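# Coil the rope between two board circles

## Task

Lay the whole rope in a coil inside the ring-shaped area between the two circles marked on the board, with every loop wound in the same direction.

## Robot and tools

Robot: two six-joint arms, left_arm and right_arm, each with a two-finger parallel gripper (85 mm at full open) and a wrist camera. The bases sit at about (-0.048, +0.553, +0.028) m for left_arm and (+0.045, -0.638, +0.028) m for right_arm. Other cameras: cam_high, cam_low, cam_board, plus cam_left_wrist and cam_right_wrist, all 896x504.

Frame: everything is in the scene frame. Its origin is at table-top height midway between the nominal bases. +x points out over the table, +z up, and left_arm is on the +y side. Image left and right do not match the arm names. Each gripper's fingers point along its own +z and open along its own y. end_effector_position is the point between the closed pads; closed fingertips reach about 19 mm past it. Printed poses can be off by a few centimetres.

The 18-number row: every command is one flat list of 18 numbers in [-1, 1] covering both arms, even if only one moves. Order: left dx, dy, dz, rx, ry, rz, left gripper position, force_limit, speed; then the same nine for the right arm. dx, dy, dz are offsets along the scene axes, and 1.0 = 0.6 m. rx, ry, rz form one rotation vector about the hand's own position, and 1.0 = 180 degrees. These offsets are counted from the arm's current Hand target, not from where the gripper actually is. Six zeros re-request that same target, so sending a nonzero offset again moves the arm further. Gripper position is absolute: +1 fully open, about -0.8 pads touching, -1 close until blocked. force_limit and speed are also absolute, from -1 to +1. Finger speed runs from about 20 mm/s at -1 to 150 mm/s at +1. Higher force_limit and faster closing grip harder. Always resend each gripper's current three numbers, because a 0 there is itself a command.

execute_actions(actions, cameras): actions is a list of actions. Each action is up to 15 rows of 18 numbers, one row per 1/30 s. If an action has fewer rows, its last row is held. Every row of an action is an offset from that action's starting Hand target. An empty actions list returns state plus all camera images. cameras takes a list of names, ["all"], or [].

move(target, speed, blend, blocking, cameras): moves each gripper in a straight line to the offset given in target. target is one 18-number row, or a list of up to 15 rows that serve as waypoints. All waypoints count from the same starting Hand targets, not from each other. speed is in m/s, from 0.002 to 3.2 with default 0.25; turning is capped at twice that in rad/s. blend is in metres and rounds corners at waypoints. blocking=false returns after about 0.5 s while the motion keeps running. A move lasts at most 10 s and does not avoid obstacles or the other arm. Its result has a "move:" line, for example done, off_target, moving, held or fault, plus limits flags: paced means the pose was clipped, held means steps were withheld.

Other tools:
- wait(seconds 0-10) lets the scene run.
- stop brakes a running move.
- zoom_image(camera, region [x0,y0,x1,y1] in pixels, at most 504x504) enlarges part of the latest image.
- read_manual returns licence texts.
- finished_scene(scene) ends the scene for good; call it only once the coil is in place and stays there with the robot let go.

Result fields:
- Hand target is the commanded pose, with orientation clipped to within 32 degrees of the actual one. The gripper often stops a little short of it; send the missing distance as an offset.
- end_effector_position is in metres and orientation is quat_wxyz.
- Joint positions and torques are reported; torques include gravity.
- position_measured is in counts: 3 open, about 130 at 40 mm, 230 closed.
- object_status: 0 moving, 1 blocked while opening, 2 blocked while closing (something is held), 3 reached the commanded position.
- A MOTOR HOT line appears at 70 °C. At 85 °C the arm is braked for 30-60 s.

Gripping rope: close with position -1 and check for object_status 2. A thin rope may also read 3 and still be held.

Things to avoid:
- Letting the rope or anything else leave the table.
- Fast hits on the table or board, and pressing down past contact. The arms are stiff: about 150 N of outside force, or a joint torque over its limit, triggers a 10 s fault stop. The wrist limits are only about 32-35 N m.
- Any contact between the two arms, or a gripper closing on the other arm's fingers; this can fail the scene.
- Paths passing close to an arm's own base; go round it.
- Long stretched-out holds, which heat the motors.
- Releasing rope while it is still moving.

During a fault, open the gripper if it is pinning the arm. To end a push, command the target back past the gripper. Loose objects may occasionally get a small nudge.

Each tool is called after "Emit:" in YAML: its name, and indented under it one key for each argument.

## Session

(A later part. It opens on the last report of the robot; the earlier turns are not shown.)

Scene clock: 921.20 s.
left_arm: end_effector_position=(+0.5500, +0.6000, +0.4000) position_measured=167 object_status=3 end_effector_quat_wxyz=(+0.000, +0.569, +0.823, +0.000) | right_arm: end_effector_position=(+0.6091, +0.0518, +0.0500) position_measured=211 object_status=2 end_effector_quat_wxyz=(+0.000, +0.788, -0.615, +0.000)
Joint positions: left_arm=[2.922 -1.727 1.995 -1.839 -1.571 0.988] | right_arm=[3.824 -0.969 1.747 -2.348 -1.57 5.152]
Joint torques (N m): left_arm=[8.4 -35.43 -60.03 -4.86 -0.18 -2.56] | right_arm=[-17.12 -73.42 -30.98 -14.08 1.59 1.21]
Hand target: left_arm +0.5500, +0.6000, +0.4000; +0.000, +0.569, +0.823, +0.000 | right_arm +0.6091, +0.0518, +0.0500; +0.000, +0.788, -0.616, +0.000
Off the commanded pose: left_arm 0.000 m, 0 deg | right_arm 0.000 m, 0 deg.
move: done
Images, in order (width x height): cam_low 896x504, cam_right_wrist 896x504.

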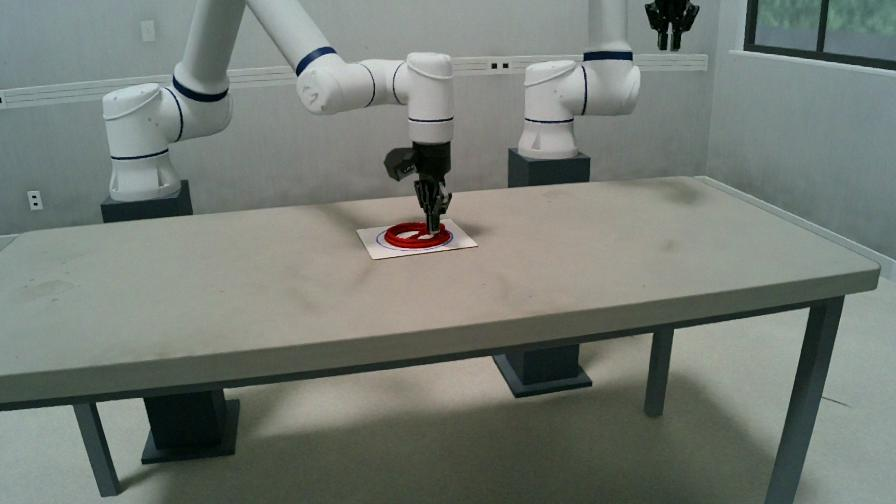

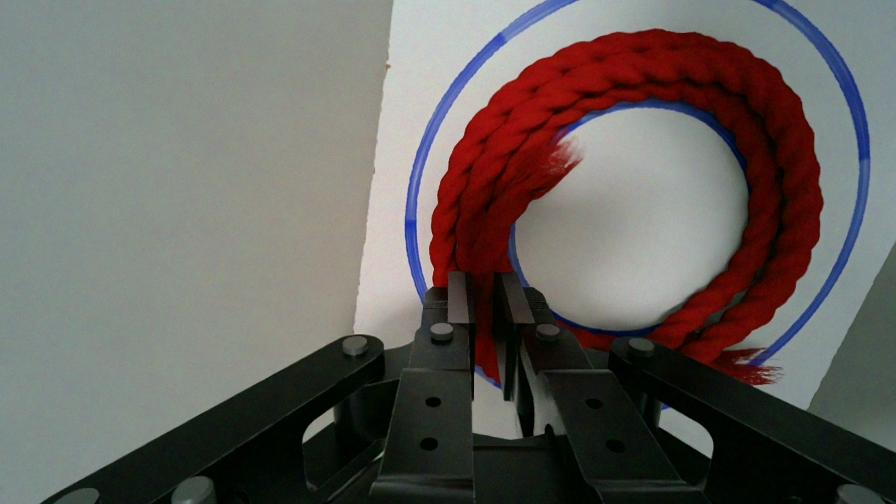

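Emit:
move:
  target:
    - [0,0,0,0,0,0,-0.3,-1,0,0,0,0,0,0,0.1,-1,-1,-1]
    - [0,0,0,0,0,0,-0.3,-1,0,0.00333,-0.005,-0.015,0,0,0.1,-1,-1,-1]
  speed: 0.05
  cameras: ["cam_low","cam_right_wrist","cam_board"]

Emit:
zoom_image:
  camera: "cam_board"
  region: [340, 170, 550, 360]

Emit:
zoom_image:
  camera: "cam_low"
  region: [350, 170, 490, 270]

Scene clock: 930.20 s.
left_arm: end_effector_position=(+0.5500, +0.6000, +0.4000) position_measured=167 object_status=3 end_effector_quat_wxyz=(+0.000, +0.569, +0.823, +0.000) | right_arm: end_effector_position=(+0.6111, +0.0488, +0.0411) position_measured=211 object_status=2 end_effector_quat_wxyz=(+0.000, +0.875, -0.485, +0.000)
Joint positions: left_arm=[2.922 -1.727 1.995 -1.839 -1.571 0.988] | right_arm=[3.82 -0.96 1.752 -2.362 -1.57 4.834]
Joint torques (N m): left_arm=[5.34 -36.42 -60.03 -5.19 -0.71 -3.11] | right_arm=[-15.83 -71.43 -30.42 -14.15 2.4 -2]
Hand target: left_arm +0.5500, +0.6000, +0.4000; +0.000, +0.569, +0.823, +0.000 | right_arm +0.6111, +0.0488, +0.0410; +0.000, +0.875, -0.485, +0.000
Off the commanded pose: left_arm 0.000 m, 0 deg | right_arm 0.000 m, 0 deg.
move: done
Images, in order (width x height): cam_low 896x504, cam_board 896x504, cam_right_wrist 896x504.

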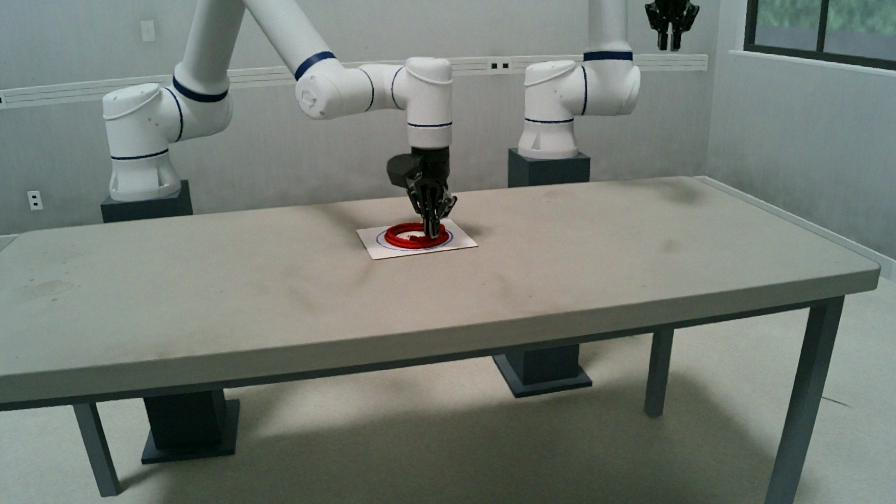

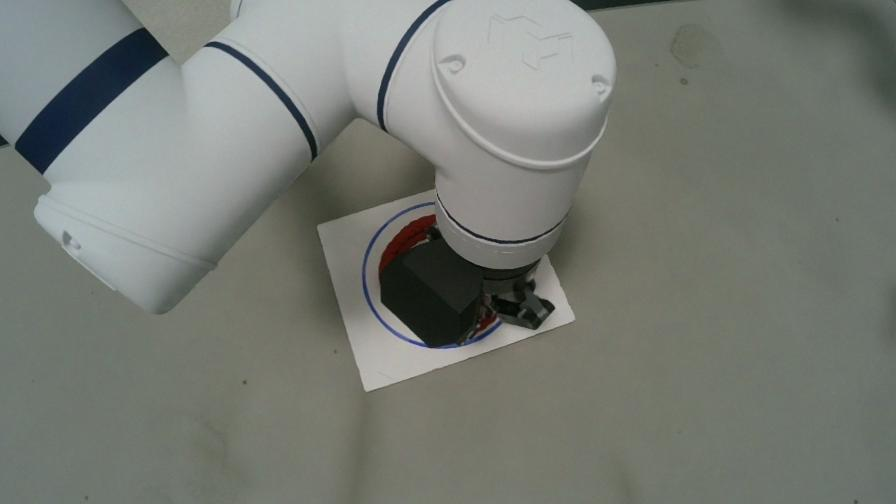

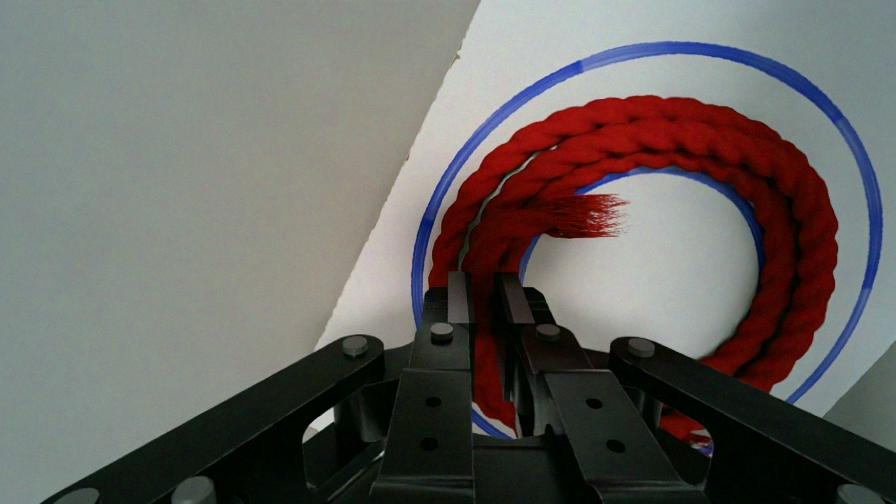

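Scaled by 2.400 from the camera's 896x504 image, which has a finer 1280x720 frame.

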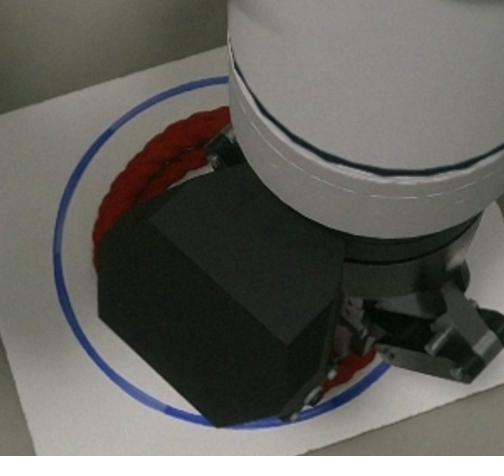

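Scaled by 3.600 from the camera's 896x504 image, which has a finer 1280x720 frame.

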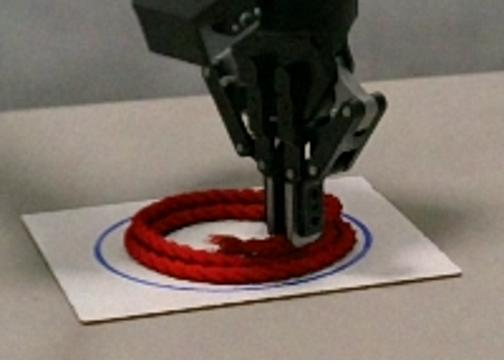

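Emit:
move:
  target:
    - [0,0,0,0,0,0,-0.3,-1,0,0,0,0.00333,0,0,0.1111,-1,-1,-1]
    - [0,0,0,0,0,0,-0.3,-1,0,0,0,-0.00417,0,0,0.1111,-1,-1,-1]
  speed: 0.05
  cameras: ["cam_low","cam_right_wrist"]

Emit:
zoom_image:
  camera: "cam_low"
  region: [350, 170, 490, 270]

Scene clock: 940.70 s.
left_arm: end_effector_position=(+0.5500, +0.6000, +0.4000) position_measured=167 object_status=3 end_effector_quat_wxyz=(+0.000, +0.569, +0.823, +0.000) | right_arm: end_effector_position=(+0.6111, +0.0488, +0.0386) position_measured=211 object_status=2 end_effector_quat_wxyz=(+0.000, +0.946, -0.325, +0.000)
Joint positions: left_arm=[2.922 -1.727 1.995 -1.839 -1.571 0.988] | right_arm=[3.82 -0.957 1.752 -2.366 -1.57 4.485]
Joint torques (N m): left_arm=[6.2 -37.6 -59.97 -5.18 -0.41 -2.79] | right_arm=[26.96 -72.68 -30.27 -13.77 2.02 -2.01]
Hand target: left_arm +0.5500, +0.6000, +0.4000; +0.000, +0.569, +0.823, +0.000 | right_arm +0.6111, +0.0488, +0.0385; +0.000, +0.946, -0.325, +0.000
Off the commanded pose: left_arm 0.000 m, 0 deg | right_arm 0.000 m, 0 deg.
move: done
Images, in order (width x height): cam_low 896x504, cam_right_wrist 896x504.

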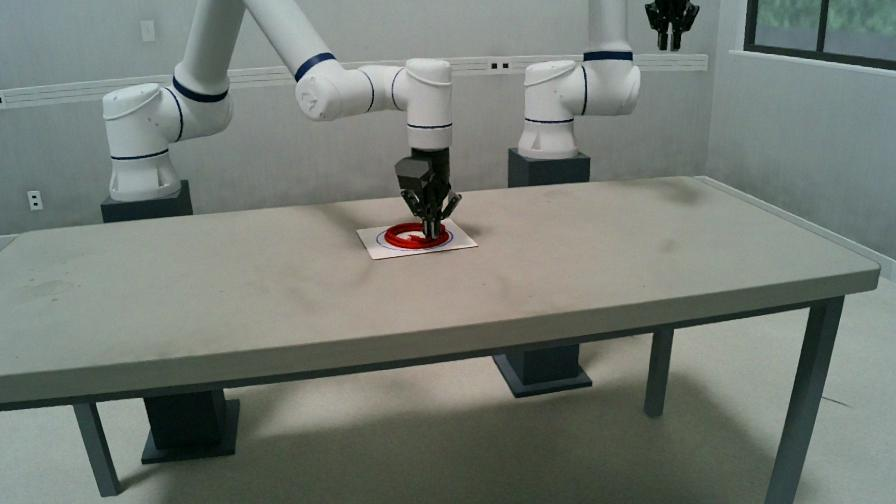

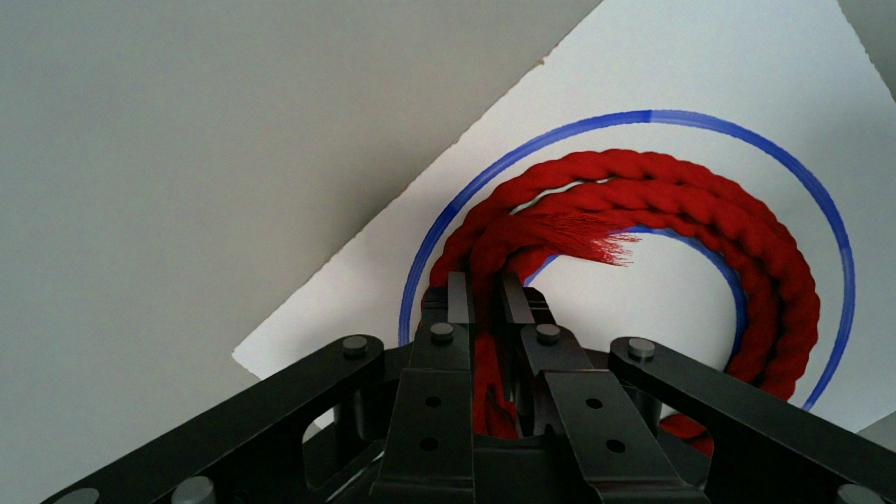

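Scaled by 3.600 from the camera's 896x504 image, which has a finer 1280x720 frame.

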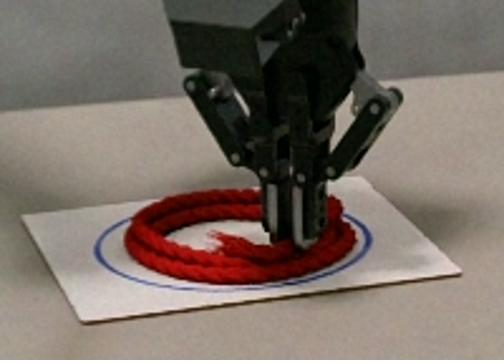

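Emit:
execute_actions:
  actions:
    - [[0,0,0,0,0,0,-0.3,-1,0,0,0,0,0,0,0,-0.5,-1,-1]]
  cameras: ["cam_right_wrist"]

Scene clock: 943.27 s.
left_arm: end_effector_position=(+0.5500, +0.6000, +0.4000) position_measured=167 object_status=3 end_effector_quat_wxyz=(+0.000, +0.569, +0.823, +0.000) | right_arm: end_effector_position=(+0.6111, +0.0488, +0.0385) position_measured=192 object_status=0 end_effector_quat_wxyz=(+0.000, +0.946, -0.325, +0.000)
Joint positions: left_arm=[2.922 -1.727 1.995 -1.839 -1.571 0.988] | right_arm=[3.82 -0.957 1.752 -2.366 -1.57 4.485]
Joint torques (N m): left_arm=[6.12 -37.74 -60.84 -4.81 -0.18 -3.37] | right_arm=[26.27 -73.57 -30.56 -13.94 2.34 -2.03]
Hand target: left_arm +0.5500, +0.6000, +0.4000; +0.000, +0.569, +0.823, +0.000 | right_arm +0.6111, +0.0488, +0.0385; +0.000, +0.946, -0.325, +0.000
Off the commanded pose: left_arm 0.000 m, 0 deg | right_arm 0.000 m, 0 deg.
Step readings (end_effector_position of left_arm | right_arm):
0: (+0.5500, +0.6000, +0.4000) | (+0.6111, +0.0488, +0.0385)
1: (+0.5500, +0.6000, +0.4000) | (+0.6111, +0.0488, +0.0385)
2: (+0.5500, +0.6000, +0.4000) | (+0.6111, +0.0488, +0.0385)
4: (+0.5500, +0.6000, +0.4000) | (+0.6111, +0.0488, +0.0385)
8: (+0.5500, +0.6000, +0.4000) | (+0.6111, +0.0488, +0.0385)
15: (+0.5500, +0.6000, +0.4000) | (+0.6111, +0.0488, +0.0385)
Images, in order (width x height): cam_right_wrist 896x504.

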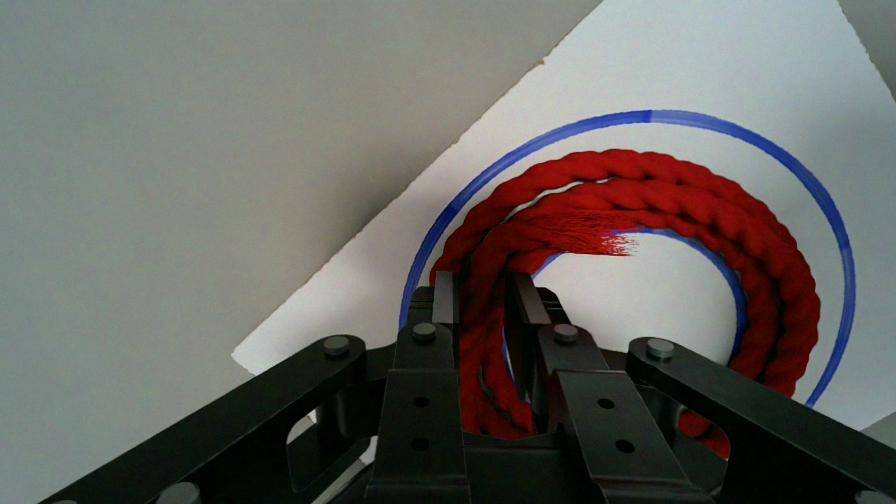

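Emit:
move:
  target:
    - [0,0,0,0,0,0,-0.3,-1,0,0,0,0.06667,0,0,0,-0.5,-1,-1]
    - [0,0,0,0,0,0,-0.3,-1,0,0,0,0.13333,0,0,0,-0.5,-1,-1]
    - [0,0,0,0,0,0,-0.3,-1,0,-0.11233,-0.01883,0.3525,0,0,0,-0.5,-1,-1]
  speed: [0.03,0.08,0.12]
  blend: [0.005,0.02,0]
  cameras: ["cam_right_wrist","cam_low"]

Scene clock: 948.40 s.
left_arm: end_effector_position=(+0.5500, +0.6000, +0.4000) position_measured=167 object_status=3 end_effector_quat_wxyz=(+0.000, +0.569, +0.823, +0.000) | right_arm: end_effector_position=(+0.5438, +0.0375, +0.2499) position_measured=192 object_status=3 end_effector_quat_wxyz=(+0.000, +0.946, -0.325, +0.000)
Joint positions: left_arm=[2.922 -1.727 1.995 -1.839 -1.571 0.988] | right_arm=[3.861 -1.236 1.738 -2.072 -1.57 4.526]
Joint torques (N m): left_arm=[5.3 -40.36 -59.36 -5.33 0.08 -2.99] | right_arm=[31.59 -94.08 -55.25 -0.25 1.74 1.73]
Hand target: left_arm +0.5500, +0.6000, +0.4000; +0.000, +0.569, +0.823, +0.000 | right_arm +0.5437, +0.0375, +0.2500; +0.000, +0.946, -0.325, +0.000
Off the commanded pose: left_arm 0.000 m, 0 deg | right_arm 0.000 m, 0 deg.
move: done
Images, in order (width x height): cam_low 896x504, cam_right_wrist 896x504.

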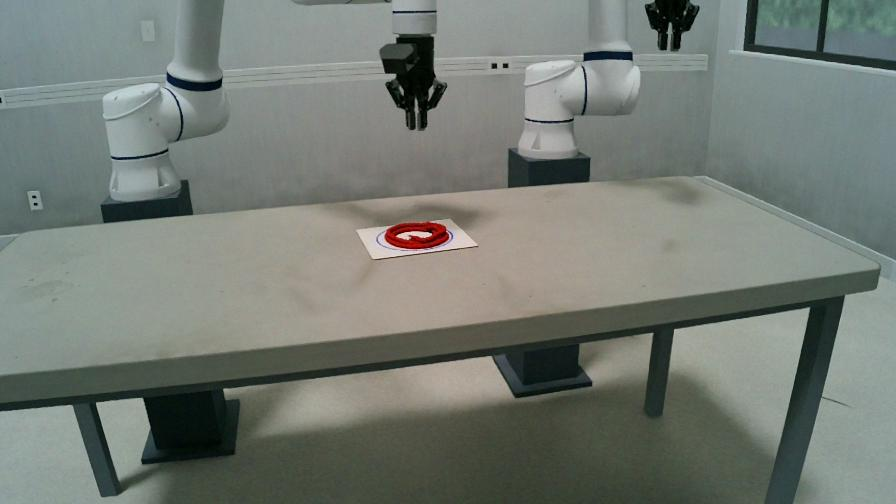

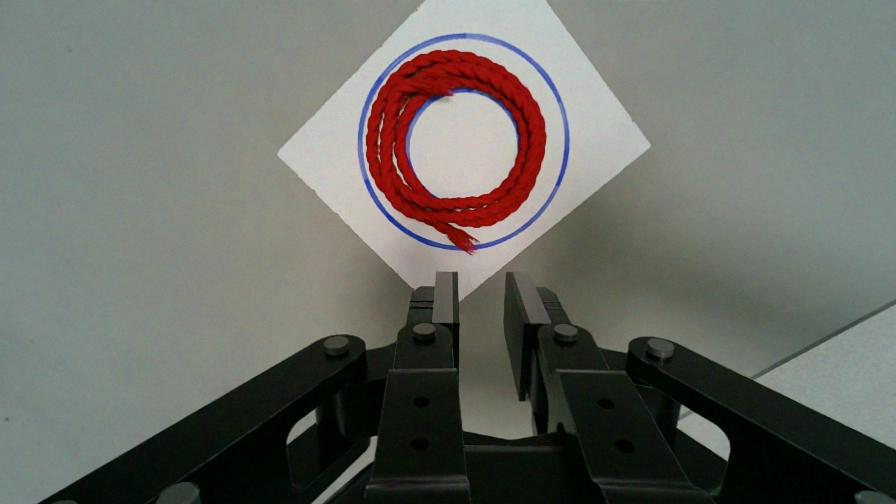

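Emit:
zoom_image:
  camera: "cam_right_wrist"
  region: [340, 10, 590, 270]

Scaled by 1.938 from the camera's 896x504 image, which has a finer 1280x720 frame.

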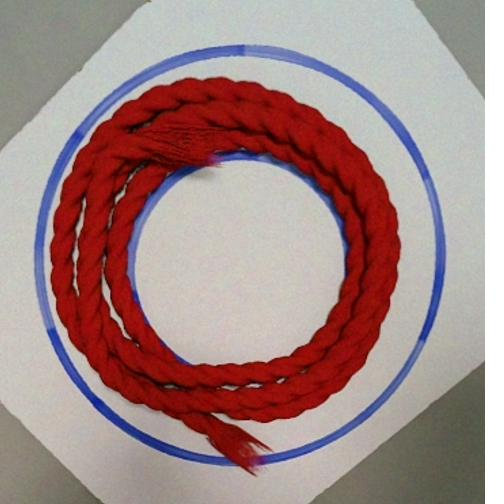

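Emit:
move:
  target: [0,0,0,0,0,0,-0.3,-1,0,-0.2,-0.4,0.1,0,0,0,-1,-1,0]
  speed: 0.2
  cameras: ["cam_board","cam_high"]

Emit:
zoom_image:
  camera: "cam_board"
  region: [340, 170, 550, 360]

Emit:
zoom_image:
  camera: "cam_high"
  region: [350, 205, 430, 290]

Scene clock: 960.00 s.
left_arm: end_effector_position=(+0.5500, +0.6000, +0.4000) position_measured=167 object_status=3 end_effector_quat_wxyz=(+0.000, +0.569, +0.823, +0.000) | right_arm: end_effector_position=(+0.4238, -0.2024, +0.3100) position_measured=232 object_status=3 end_effector_quat_wxyz=(+0.000, +0.946, -0.325, +0.000)
Joint positions: left_arm=[2.922 -1.727 1.995 -1.839 -1.571 0.988] | right_arm=[3.682 -1.711 2.15 -2.009 -1.57 4.347]
Joint torques (N m): left_arm=[5.28 -40.01 -59.23 -4.87 -0.38 -2.56] | right_arm=[-15.06 -50.68 -41 -0.16 2.42 -1.95]
Hand target: left_arm +0.5500, +0.6000, +0.4000; +0.000, +0.569, +0.823, +0.000 | right_arm +0.4237, -0.2025, +0.3100; +0.000, +0.946, -0.325, +0.000
Off the commanded pose: left_arm 0.000 m, 0 deg | right_arm 0.000 m, 0 deg.
move: done
Images, in order (width x height): cam_high 896x504, cam_board 896x504.

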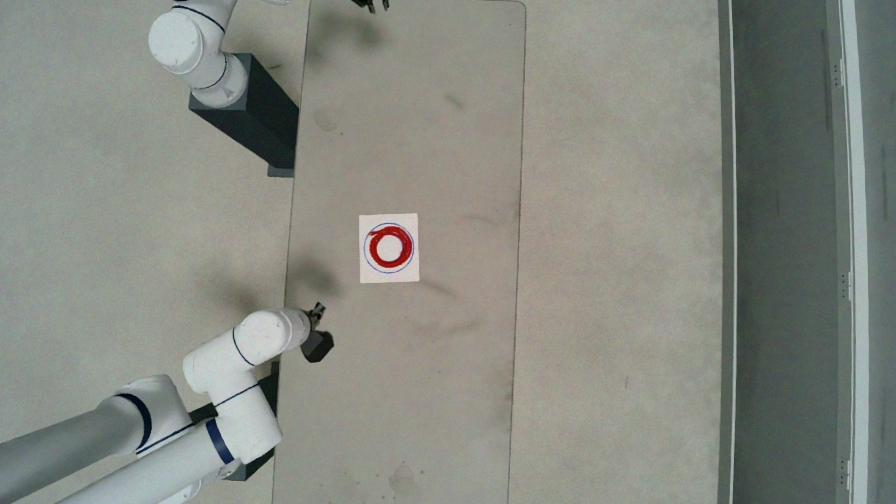

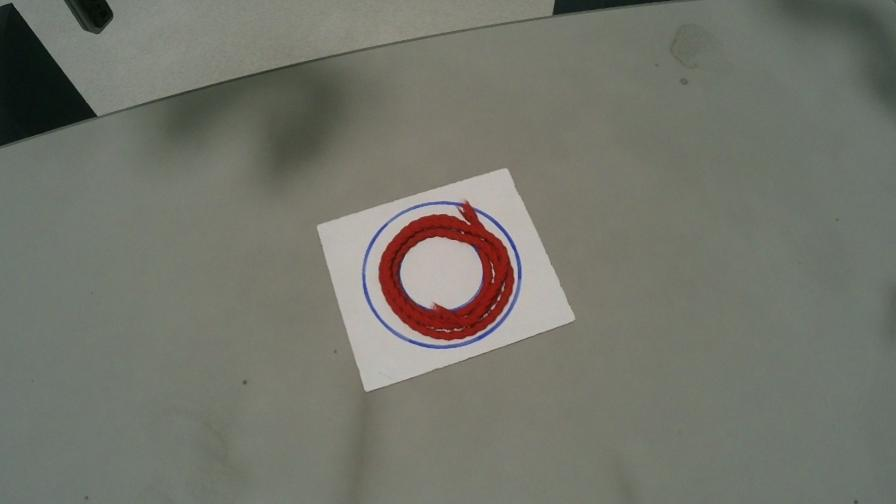

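Scaled by 2.400 from the camera's 896x504 image, which has a finer 1280x720 frame.

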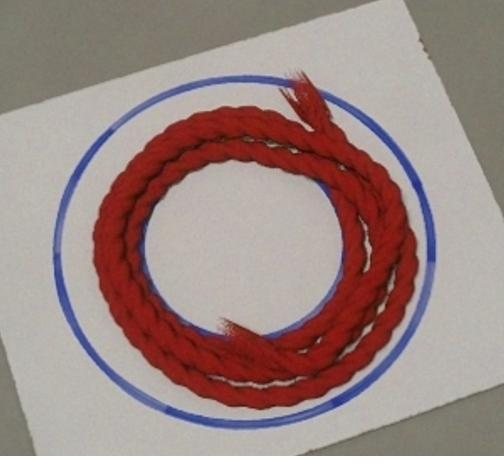

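Scaled by 5.929 from the camera's 896x504 image, which has a finer 1280x720 frame.

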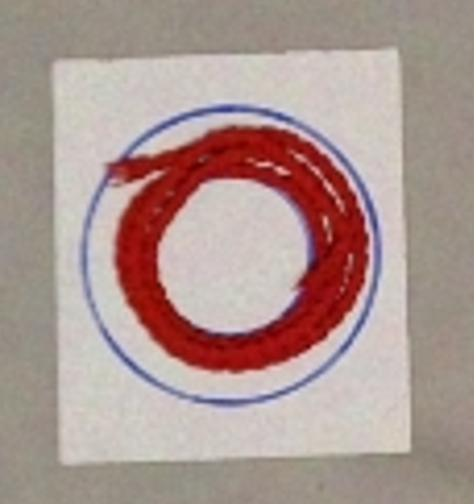

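Emit:
move:
  target:
    - [0,0,0,0,0,0,-0.3,-1,0,0.11933,0.49417,-0.31667,0,0,-0.1944,-1,-1,0]
    - [0,0,0,0,0,0,-0.3,-1,0,0.11933,0.49417,-0.46833,0,0,-0.1944,-1,-1,0]
  speed: [0.2,0.08]
  cameras: ["cam_right_wrist"]

Scene clock: 970.43 s.
left_arm: end_effector_position=(+0.5500, +0.6000, +0.4000) position_measured=167 object_status=3 end_effector_quat_wxyz=(+0.000, +0.569, +0.823, +0.000) | right_arm: end_effector_position=(+0.4953, +0.0940, +0.0291) position_measured=232 object_status=3 end_effector_quat_wxyz=(+0.000, +0.804, -0.595, +0.000)
Joint positions: left_arm=[2.922 -1.727 1.995 -1.839 -1.571 0.988] | right_arm=[3.95 -0.981 1.822 -2.412 -1.57 5.226]
Joint torques (N m): left_arm=[3.41 -38.17 -59.56 -4.88 -0.39 -2.87] | right_arm=[30.99 -70.83 -29.27 -13.93 0.17 1.46]
Hand target: left_arm +0.5500, +0.6000, +0.4000; +0.000, +0.569, +0.823, +0.000 | right_arm +0.4953, +0.0940, +0.0290; +0.000, +0.804, -0.595, +0.000
Off the commanded pose: left_arm 0.000 m, 0 deg | right_arm 0.000 m, 0 deg.
move: done
Images, in order (width x height): cam_right_wrist 896x504.

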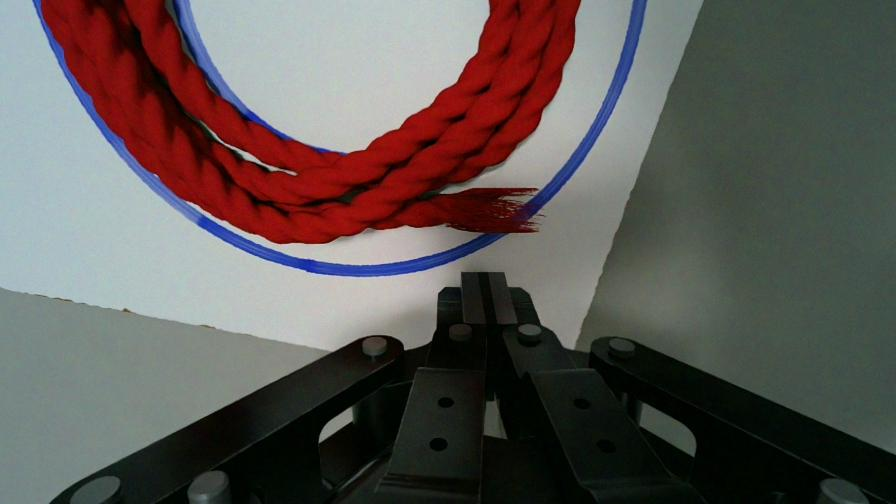

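Emit:
move:
  target:
    - [0,0,0,0,0,0,-0.3,-1,0,0.01517,0.00467,0,0,0,0,-1,-1,0]
    - [0,0,0,0,0,0,-0.3,-1,0,0.02,-0.01133,0,0,0,0,-1,-1,0]
  speed: [0.05,0.02]
  cameras: ["cam_right_wrist"]

Scene clock: 975.10 s.
left_arm: end_effector_position=(+0.5500, +0.6000, +0.4000) position_measured=167 object_status=3 end_effector_quat_wxyz=(+0.000, +0.569, +0.823, +0.000) | right_arm: end_effector_position=(+0.5073, +0.0874, +0.0290) position_measured=232 object_status=3 end_effector_quat_wxyz=(+0.000, +0.804, -0.595, +0.000)
Joint positions: left_arm=[2.922 -1.727 1.995 -1.839 -1.571 0.988] | right_arm=[3.935 -0.98 1.821 -2.411 -1.57 5.211]
Joint torques (N m): left_arm=[3.52 -39.67 -58.88 -5.16 -0.43 -2.88] | right_arm=[-16.81 -106.71 -27.1 -14.14 1.46 -2.16]
Hand target: left_arm +0.5500, +0.6000, +0.4000; +0.000, +0.569, +0.823, +0.000 | right_arm +0.5073, +0.0872, +0.0290; +0.000, +0.804, -0.595, +0.000
Off the commanded pose: left_arm 0.000 m, 0 deg | right_arm 0.000 m, 0 deg.
move: done
Images, in order (width x height): cam_right_wrist 896x504.

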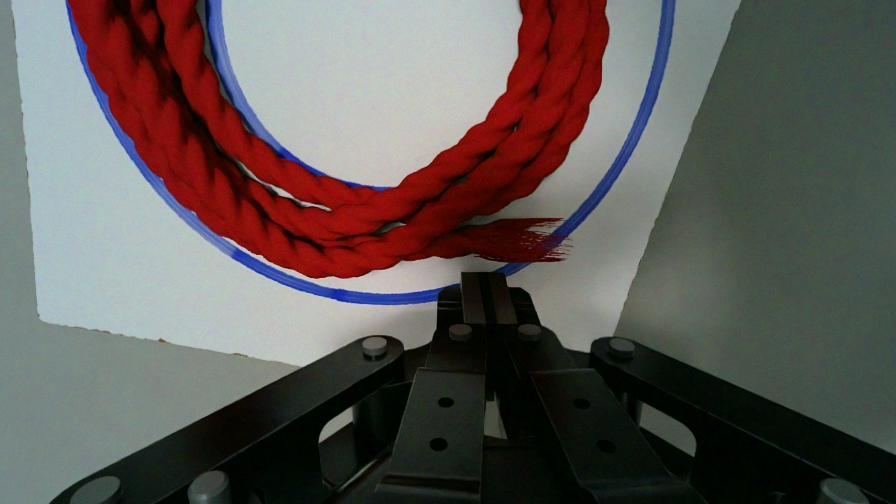

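Emit:
move:
  target: [0,0,0,0,0,0,-0.3,-1,0,0.00389,-0.01275,0,0,0,0,-1,-1,0]
  speed: 0.02
  cameras: ["cam_right_wrist"]

Scene clock: 980.37 s.
left_arm: end_effector_position=(+0.5500, +0.6000, +0.4000) position_measured=167 object_status=3 end_effector_quat_wxyz=(+0.000, +0.569, +0.823, +0.000) | right_arm: end_effector_position=(+0.5096, +0.0797, +0.0290) position_measured=232 object_status=3 end_effector_quat_wxyz=(+0.000, +0.804, -0.595, +0.000)
Joint positions: left_arm=[2.922 -1.727 1.995 -1.839 -1.571 0.988] | right_arm=[3.926 -0.986 1.832 -2.417 -1.57 5.202]
Joint torques (N m): left_arm=[4.7 -38.85 -58.89 -4.96 -0.47 -3.3] | right_arm=[-19.58 -107.22 -28.46 -14 2.13 -2.22]
Hand target: left_arm +0.5500, +0.6000, +0.4000; +0.000, +0.569, +0.823, +0.000 | right_arm +0.5097, +0.0796, +0.0290; +0.000, +0.804, -0.595, +0.000
Off the commanded pose: left_arm 0.000 m, 0 deg | right_arm 0.000 m, 0 deg.
move: done
Images, in order (width x height): cam_right_wrist 896x504.

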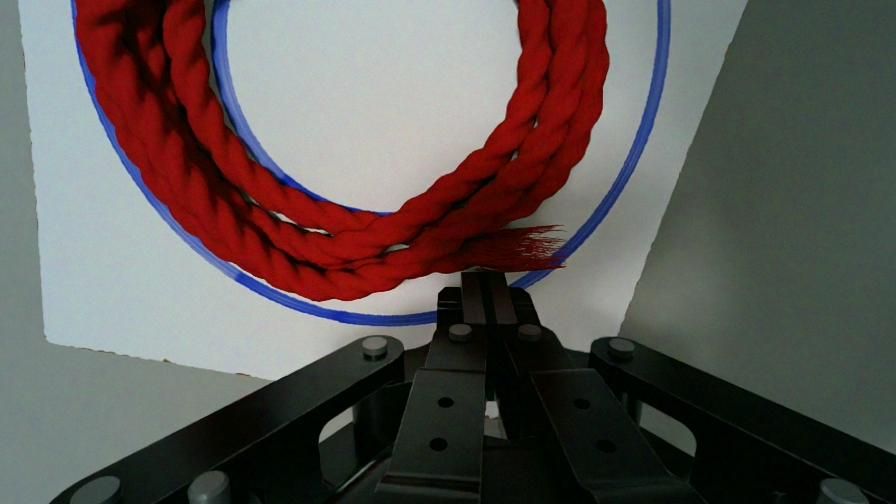

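Emit:
move:
  target: [0,0,0,0,0,0,-0.3,-1,0,0.00195,-0.00638,0,0,0,0,-1,-1,0]
  speed: 0.02
  cameras: ["cam_right_wrist"]

Scene clock: 982.40 s.
left_arm: end_effector_position=(+0.5500, +0.6000, +0.4000) position_measured=167 object_status=3 end_effector_quat_wxyz=(+0.000, +0.569, +0.823, +0.000) | right_arm: end_effector_position=(+0.5108, +0.0758, +0.0290) position_measured=232 object_status=3 end_effector_quat_wxyz=(+0.000, +0.804, -0.595, +0.000)
Joint positions: left_arm=[2.922 -1.727 1.995 -1.839 -1.571 0.988] | right_arm=[3.922 -0.989 1.838 -2.419 -1.57 5.198]
Joint torques (N m): left_arm=[4.08 -38.34 -58.96 -5.1 -0.45 -2.87] | right_arm=[-15.42 -105.8 -28.3 -13.88 1.95 -2.14]
Hand target: left_arm +0.5500, +0.6000, +0.4000; +0.000, +0.569, +0.823, +0.000 | right_arm +0.5108, +0.0757, +0.0290; +0.000, +0.804, -0.595, +0.000
Off the commanded pose: left_arm 0.000 m, 0 deg | right_arm 0.000 m, 0 deg.
move: done
Images, in order (width x height): cam_right_wrist 896x504.

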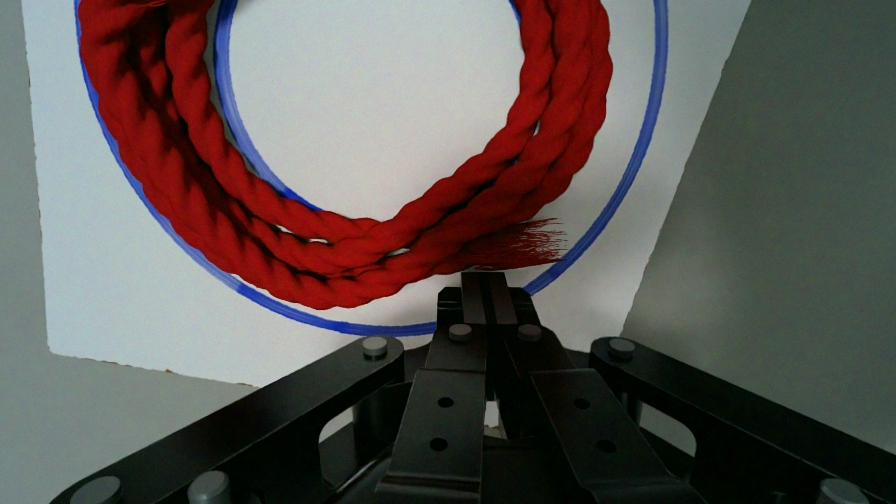

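Emit:
move:
  target:
    - [0,0,0,0,0,0,-0.3,-1,0,0.00097,-0.00319,0,0,0,0,-1,-1,0]
    - [0,0,0,0,0,0,-0.3,-1,0,-0.00146,0.00478,0,0,0,0,-1,-1,0]
    - [0,0,0,0,0,0,-0.3,-1,0,-0.00146,0.00478,0.15,0,0,0,-1,-1,0]
  speed: [0.02,0.02,0.08]
  cameras: ["cam_right_wrist","cam_board"]

Emit:
zoom_image:
  camera: "cam_board"
  region: [340, 170, 550, 360]

Scene clock: 987.00 s.
left_arm: end_effector_position=(+0.5500, +0.6000, +0.4000) position_measured=167 object_status=3 end_effector_quat_wxyz=(+0.000, +0.569, +0.823, +0.000) | right_arm: end_effector_position=(+0.5099, +0.0786, +0.1188) position_measured=232 object_status=3 end_effector_quat_wxyz=(+0.000, +0.804, -0.595, +0.000)
Joint positions: left_arm=[2.922 -1.727 1.995 -1.839 -1.571 0.988] | right_arm=[3.925 -1.093 1.799 -2.278 -1.57 5.201]
Joint torques (N m): left_arm=[3.69 -39.55 -60.04 -5.17 -0.4 -2.88] | right_arm=[27.18 -100.74 -49.06 -0.3 1.98 0.24]
Hand target: left_arm +0.5500, +0.6000, +0.4000; +0.000, +0.569, +0.823, +0.000 | right_arm +0.5100, +0.0786, +0.1190; +0.000, +0.804, -0.595, +0.000
Off the commanded pose: left_arm 0.000 m, 0 deg | right_arm 0.000 m, 0 deg.
move: done
Images, in order (width x height): cam_board 896x504, cam_right_wrist 896x504.

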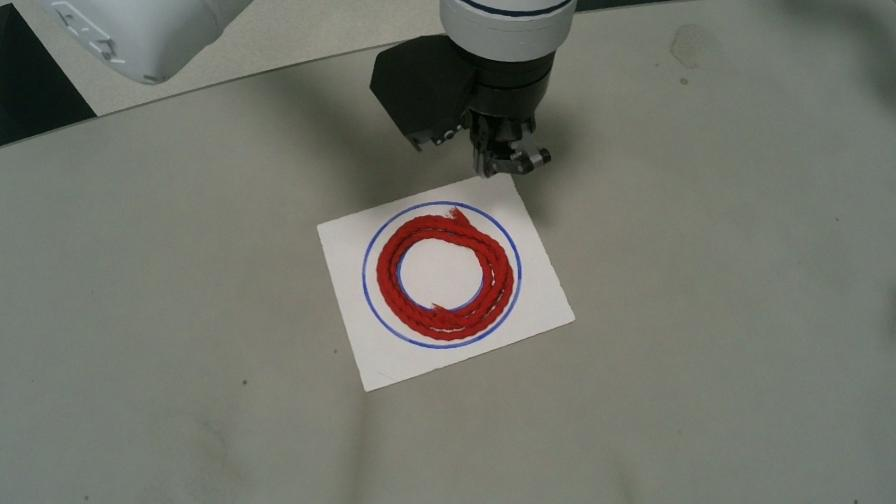

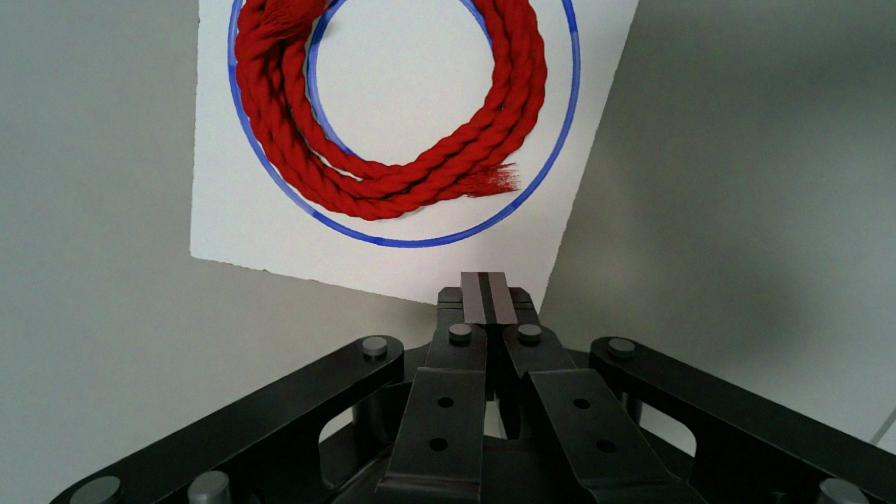

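Scaled by 2.400 from the camera's 896x504 image, which has a finer 1280x720 frame.

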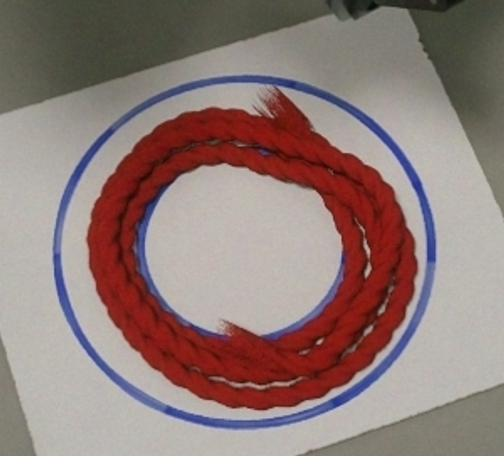

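Emit:
zoom_image:
  camera: "cam_board"
  region: [420, 195, 520, 265]

Emit:
zoom_image:
  camera: "cam_right_wrist"
  region: [220, 0, 590, 260]

Scaled by 5.040 from the camera's 896x504 image, which has a finer 1280x720 frame.

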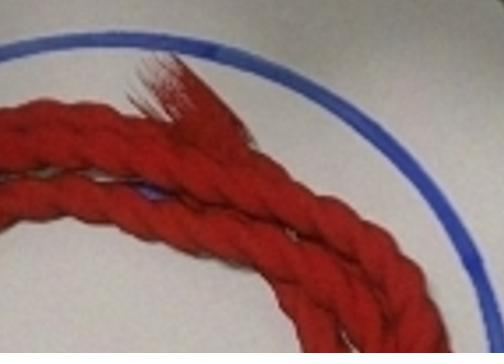

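Scaled by 1.362 from the camera's 896x504 image, which has a finer 1280x720 frame.

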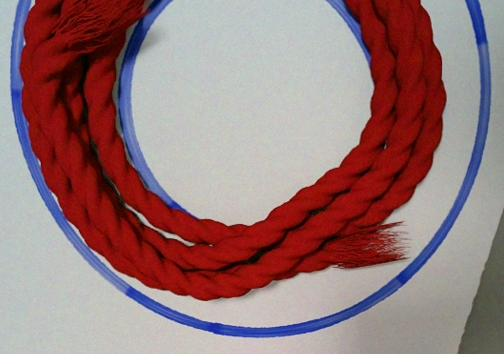

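Emit:
move:
  target:
    - [0,0,0,0,0,0,-0.3,-1,0,0.03,-0.035,0.05,0,0,0.6056,-1,-1,0]
    - [0,0,0,0,0,0,-0.3,-1,0,0.06317,-0.07567,0.03,0,0,-0.7889,-1,-1,0]
  speed: 0.4
  blend: [0.01,0]
  cameras: ["cam_right_wrist"]

Scene clock: 1005.37 s.
left_arm: end_effector_position=(+0.5500, +0.6000, +0.4000) position_measured=167 object_status=3 end_effector_quat_wxyz=(+0.000, +0.569, +0.823, +0.000) | right_arm: end_effector_position=(+0.5478, +0.0332, +0.1370) position_measured=232 object_status=3 end_effector_quat_wxyz=(+0.000, +0.301, +0.954, +0.000)
Joint positions: left_arm=[2.922 -1.727 1.995 -1.839 -1.571 0.988] | right_arm=[3.854 -1.133 1.823 -2.261 -1.571 1.325]
Joint torques (N m): left_arm=[4.7 -36.96 -59.95 -4.76 0.33 -3.03] | right_arm=[-16.45 -77.07 -34.02 -14.02 2.47 -2.48]
Hand target: left_arm +0.5500, +0.6000, +0.4000; +0.000, +0.569, +0.823, +0.000 | right_arm +0.5479, +0.0332, +0.1370; +0.000, +0.300, +0.954, +0.000
Off the commanded pose: left_arm 0.000 m, 0 deg | right_arm 0.000 m, 0 deg.
move: done
Images, in order (width x height): cam_right_wrist 896x504.

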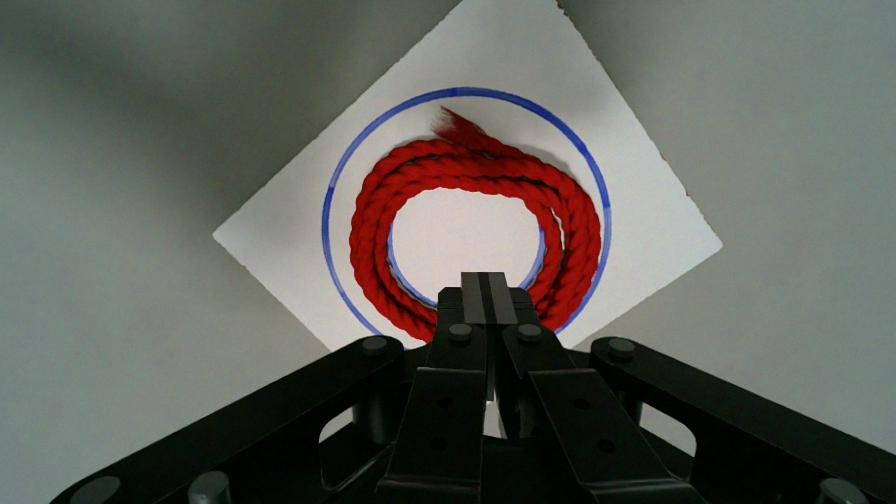

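Emit:
execute_actions:
  actions: []
  cameras: ["cam_board","cam_high","cam_low"]

Emit:
zoom_image:
  camera: "cam_low"
  region: [350, 190, 490, 270]

Scene clock: 1010.20 s.
left_arm: end_effector_position=(+0.5500, +0.6000, +0.4000) position_measured=167 object_status=3 end_effector_quat_wxyz=(+0.000, +0.569, +0.823, +0.000) | right_arm: end_effector_position=(+0.5479, +0.0332, +0.1370) position_measured=232 object_status=3 end_effector_quat_wxyz=(+0.000, +0.300, +0.954, +0.000)
Joint positions: left_arm=[2.922 -1.727 1.995 -1.839 -1.571 0.988] | right_arm=[3.854 -1.133 1.823 -2.261 -1.571 1.325]
Joint velocities: within noise
Joint torques (N m): left_arm=[4.47 -40.04 -58.04 -4.81 -0.39 -2.82] | right_arm=[-16.78 -99.21 -33.76 -13.88 2.37 -2.14]
Hand target: left_arm +0.5500, +0.6000, +0.4000; +0.000, +0.569, +0.823, +0.000 | right_arm +0.5479, +0.0332, +0.1370; +0.000, +0.300, +0.954, +0.000
Tool commands: left_gripper/position=-0.3 left_gripper/force_limit=-1.0 left_gripper/speed=+0.0 right_gripper/position=-1.0 right_gripper/force_limit=-1.0 right_gripper/speed=+0.0
Off the commanded pose: left_arm 0.000 m, 0 deg | right_arm 0.000 m, 0 deg.
Images, in order (width x height): cam_high 896x504, cam_low 896x504, cam_board 896x504.

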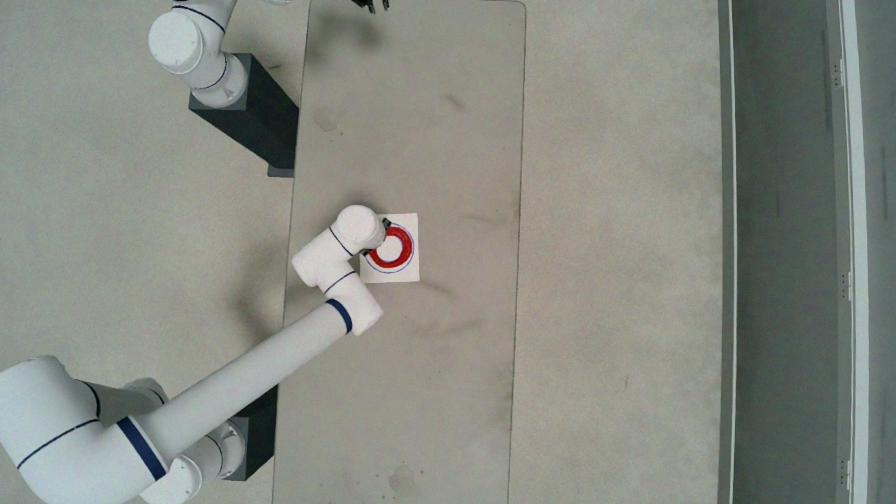

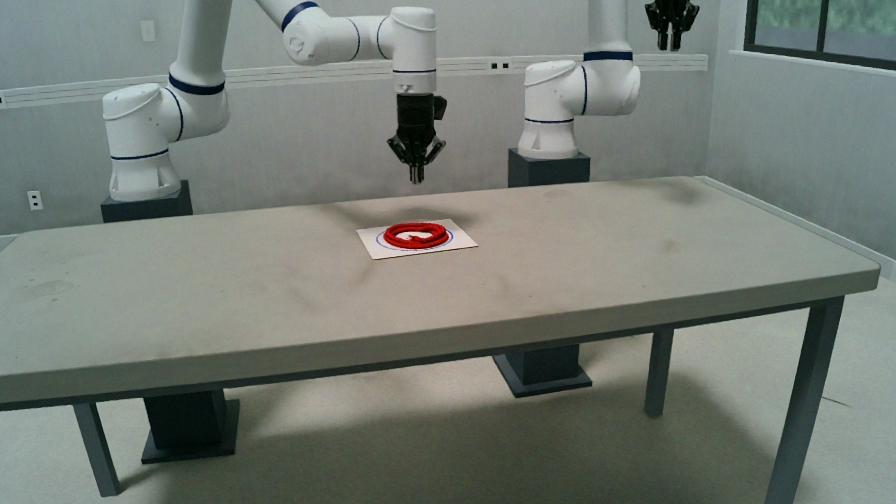

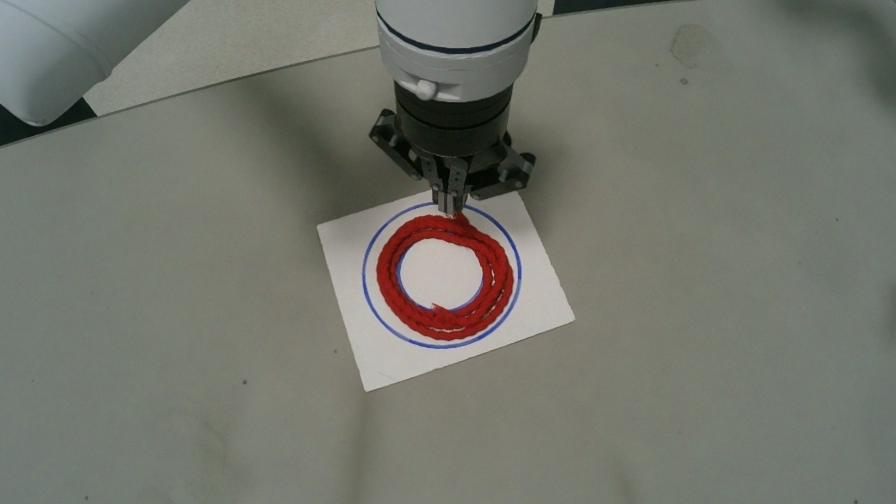

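Scaled by 3.600 from the camera's 896x504 image, which has a finer 1280x720 frame.

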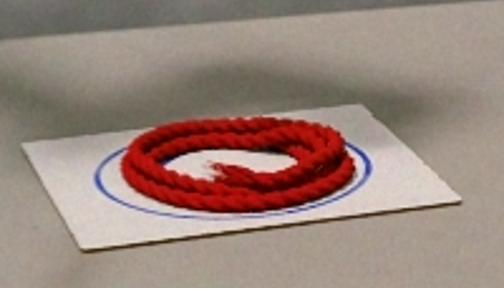

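Emit:
execute_actions:
  actions: []
  cameras: ["cam_right_wrist"]

Emit:
zoom_image:
  camera: "cam_right_wrist"
  region: [320, 80, 620, 340]

Scene clock: 1012.50 s.
left_arm: end_effector_position=(+0.5500, +0.6000, +0.4000) position_measured=167 object_status=3 end_effector_quat_wxyz=(+0.000, +0.569, +0.823, +0.000) | right_arm: end_effector_position=(+0.5479, +0.0332, +0.1370) position_measured=232 object_status=3 end_effector_quat_wxyz=(+0.000, +0.300, +0.954, +0.000)
Joint positions: left_arm=[2.922 -1.727 1.995 -1.839 -1.571 0.988] | right_arm=[3.854 -1.133 1.823 -2.261 -1.571 1.325]
Joint velocities: within noise
Joint torques (N m): left_arm=[4.47 -42.08 -58.01 -4.88 -0.44 -2.65] | right_arm=[-15.25 -99.38 -34.28 -13.74 2.47 -1.91]
Hand target: left_arm +0.5500, +0.6000, +0.4000; +0.000, +0.569, +0.823, +0.000 | right_arm +0.5479, +0.0332, +0.1370; +0.000, +0.300, +0.954, +0.000
Tool commands: left_gripper/position=-0.3 left_gripper/force_limit=-1.0 left_gripper/speed=+0.0 right_gripper/position=-1.0 right_gripper/force_limit=-1.0 right_gripper/speed=+0.0
Off the commanded pose: left_arm 0.000 m, 0 deg | right_arm 0.000 m, 0 deg.
Images, in order (width x height): cam_right_wrist 896x504.

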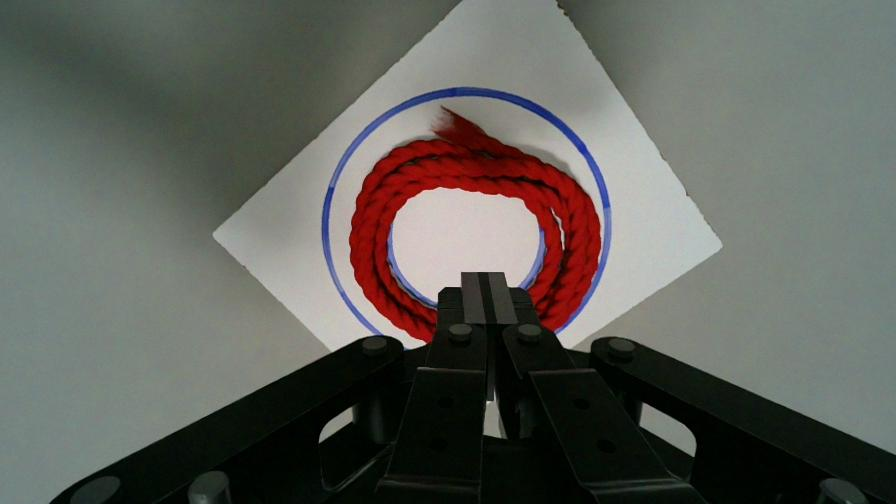

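Scaled by 1.680 from the camera's 896x504 image, which has a finer 1280x720 frame.

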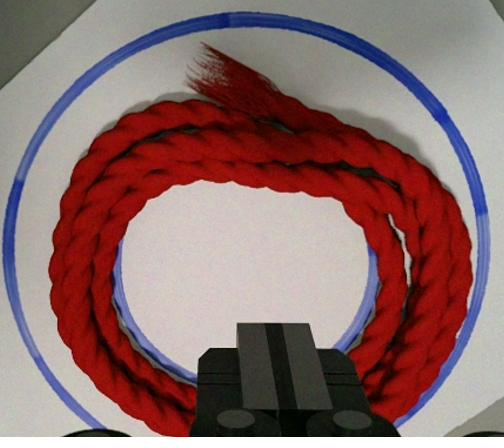

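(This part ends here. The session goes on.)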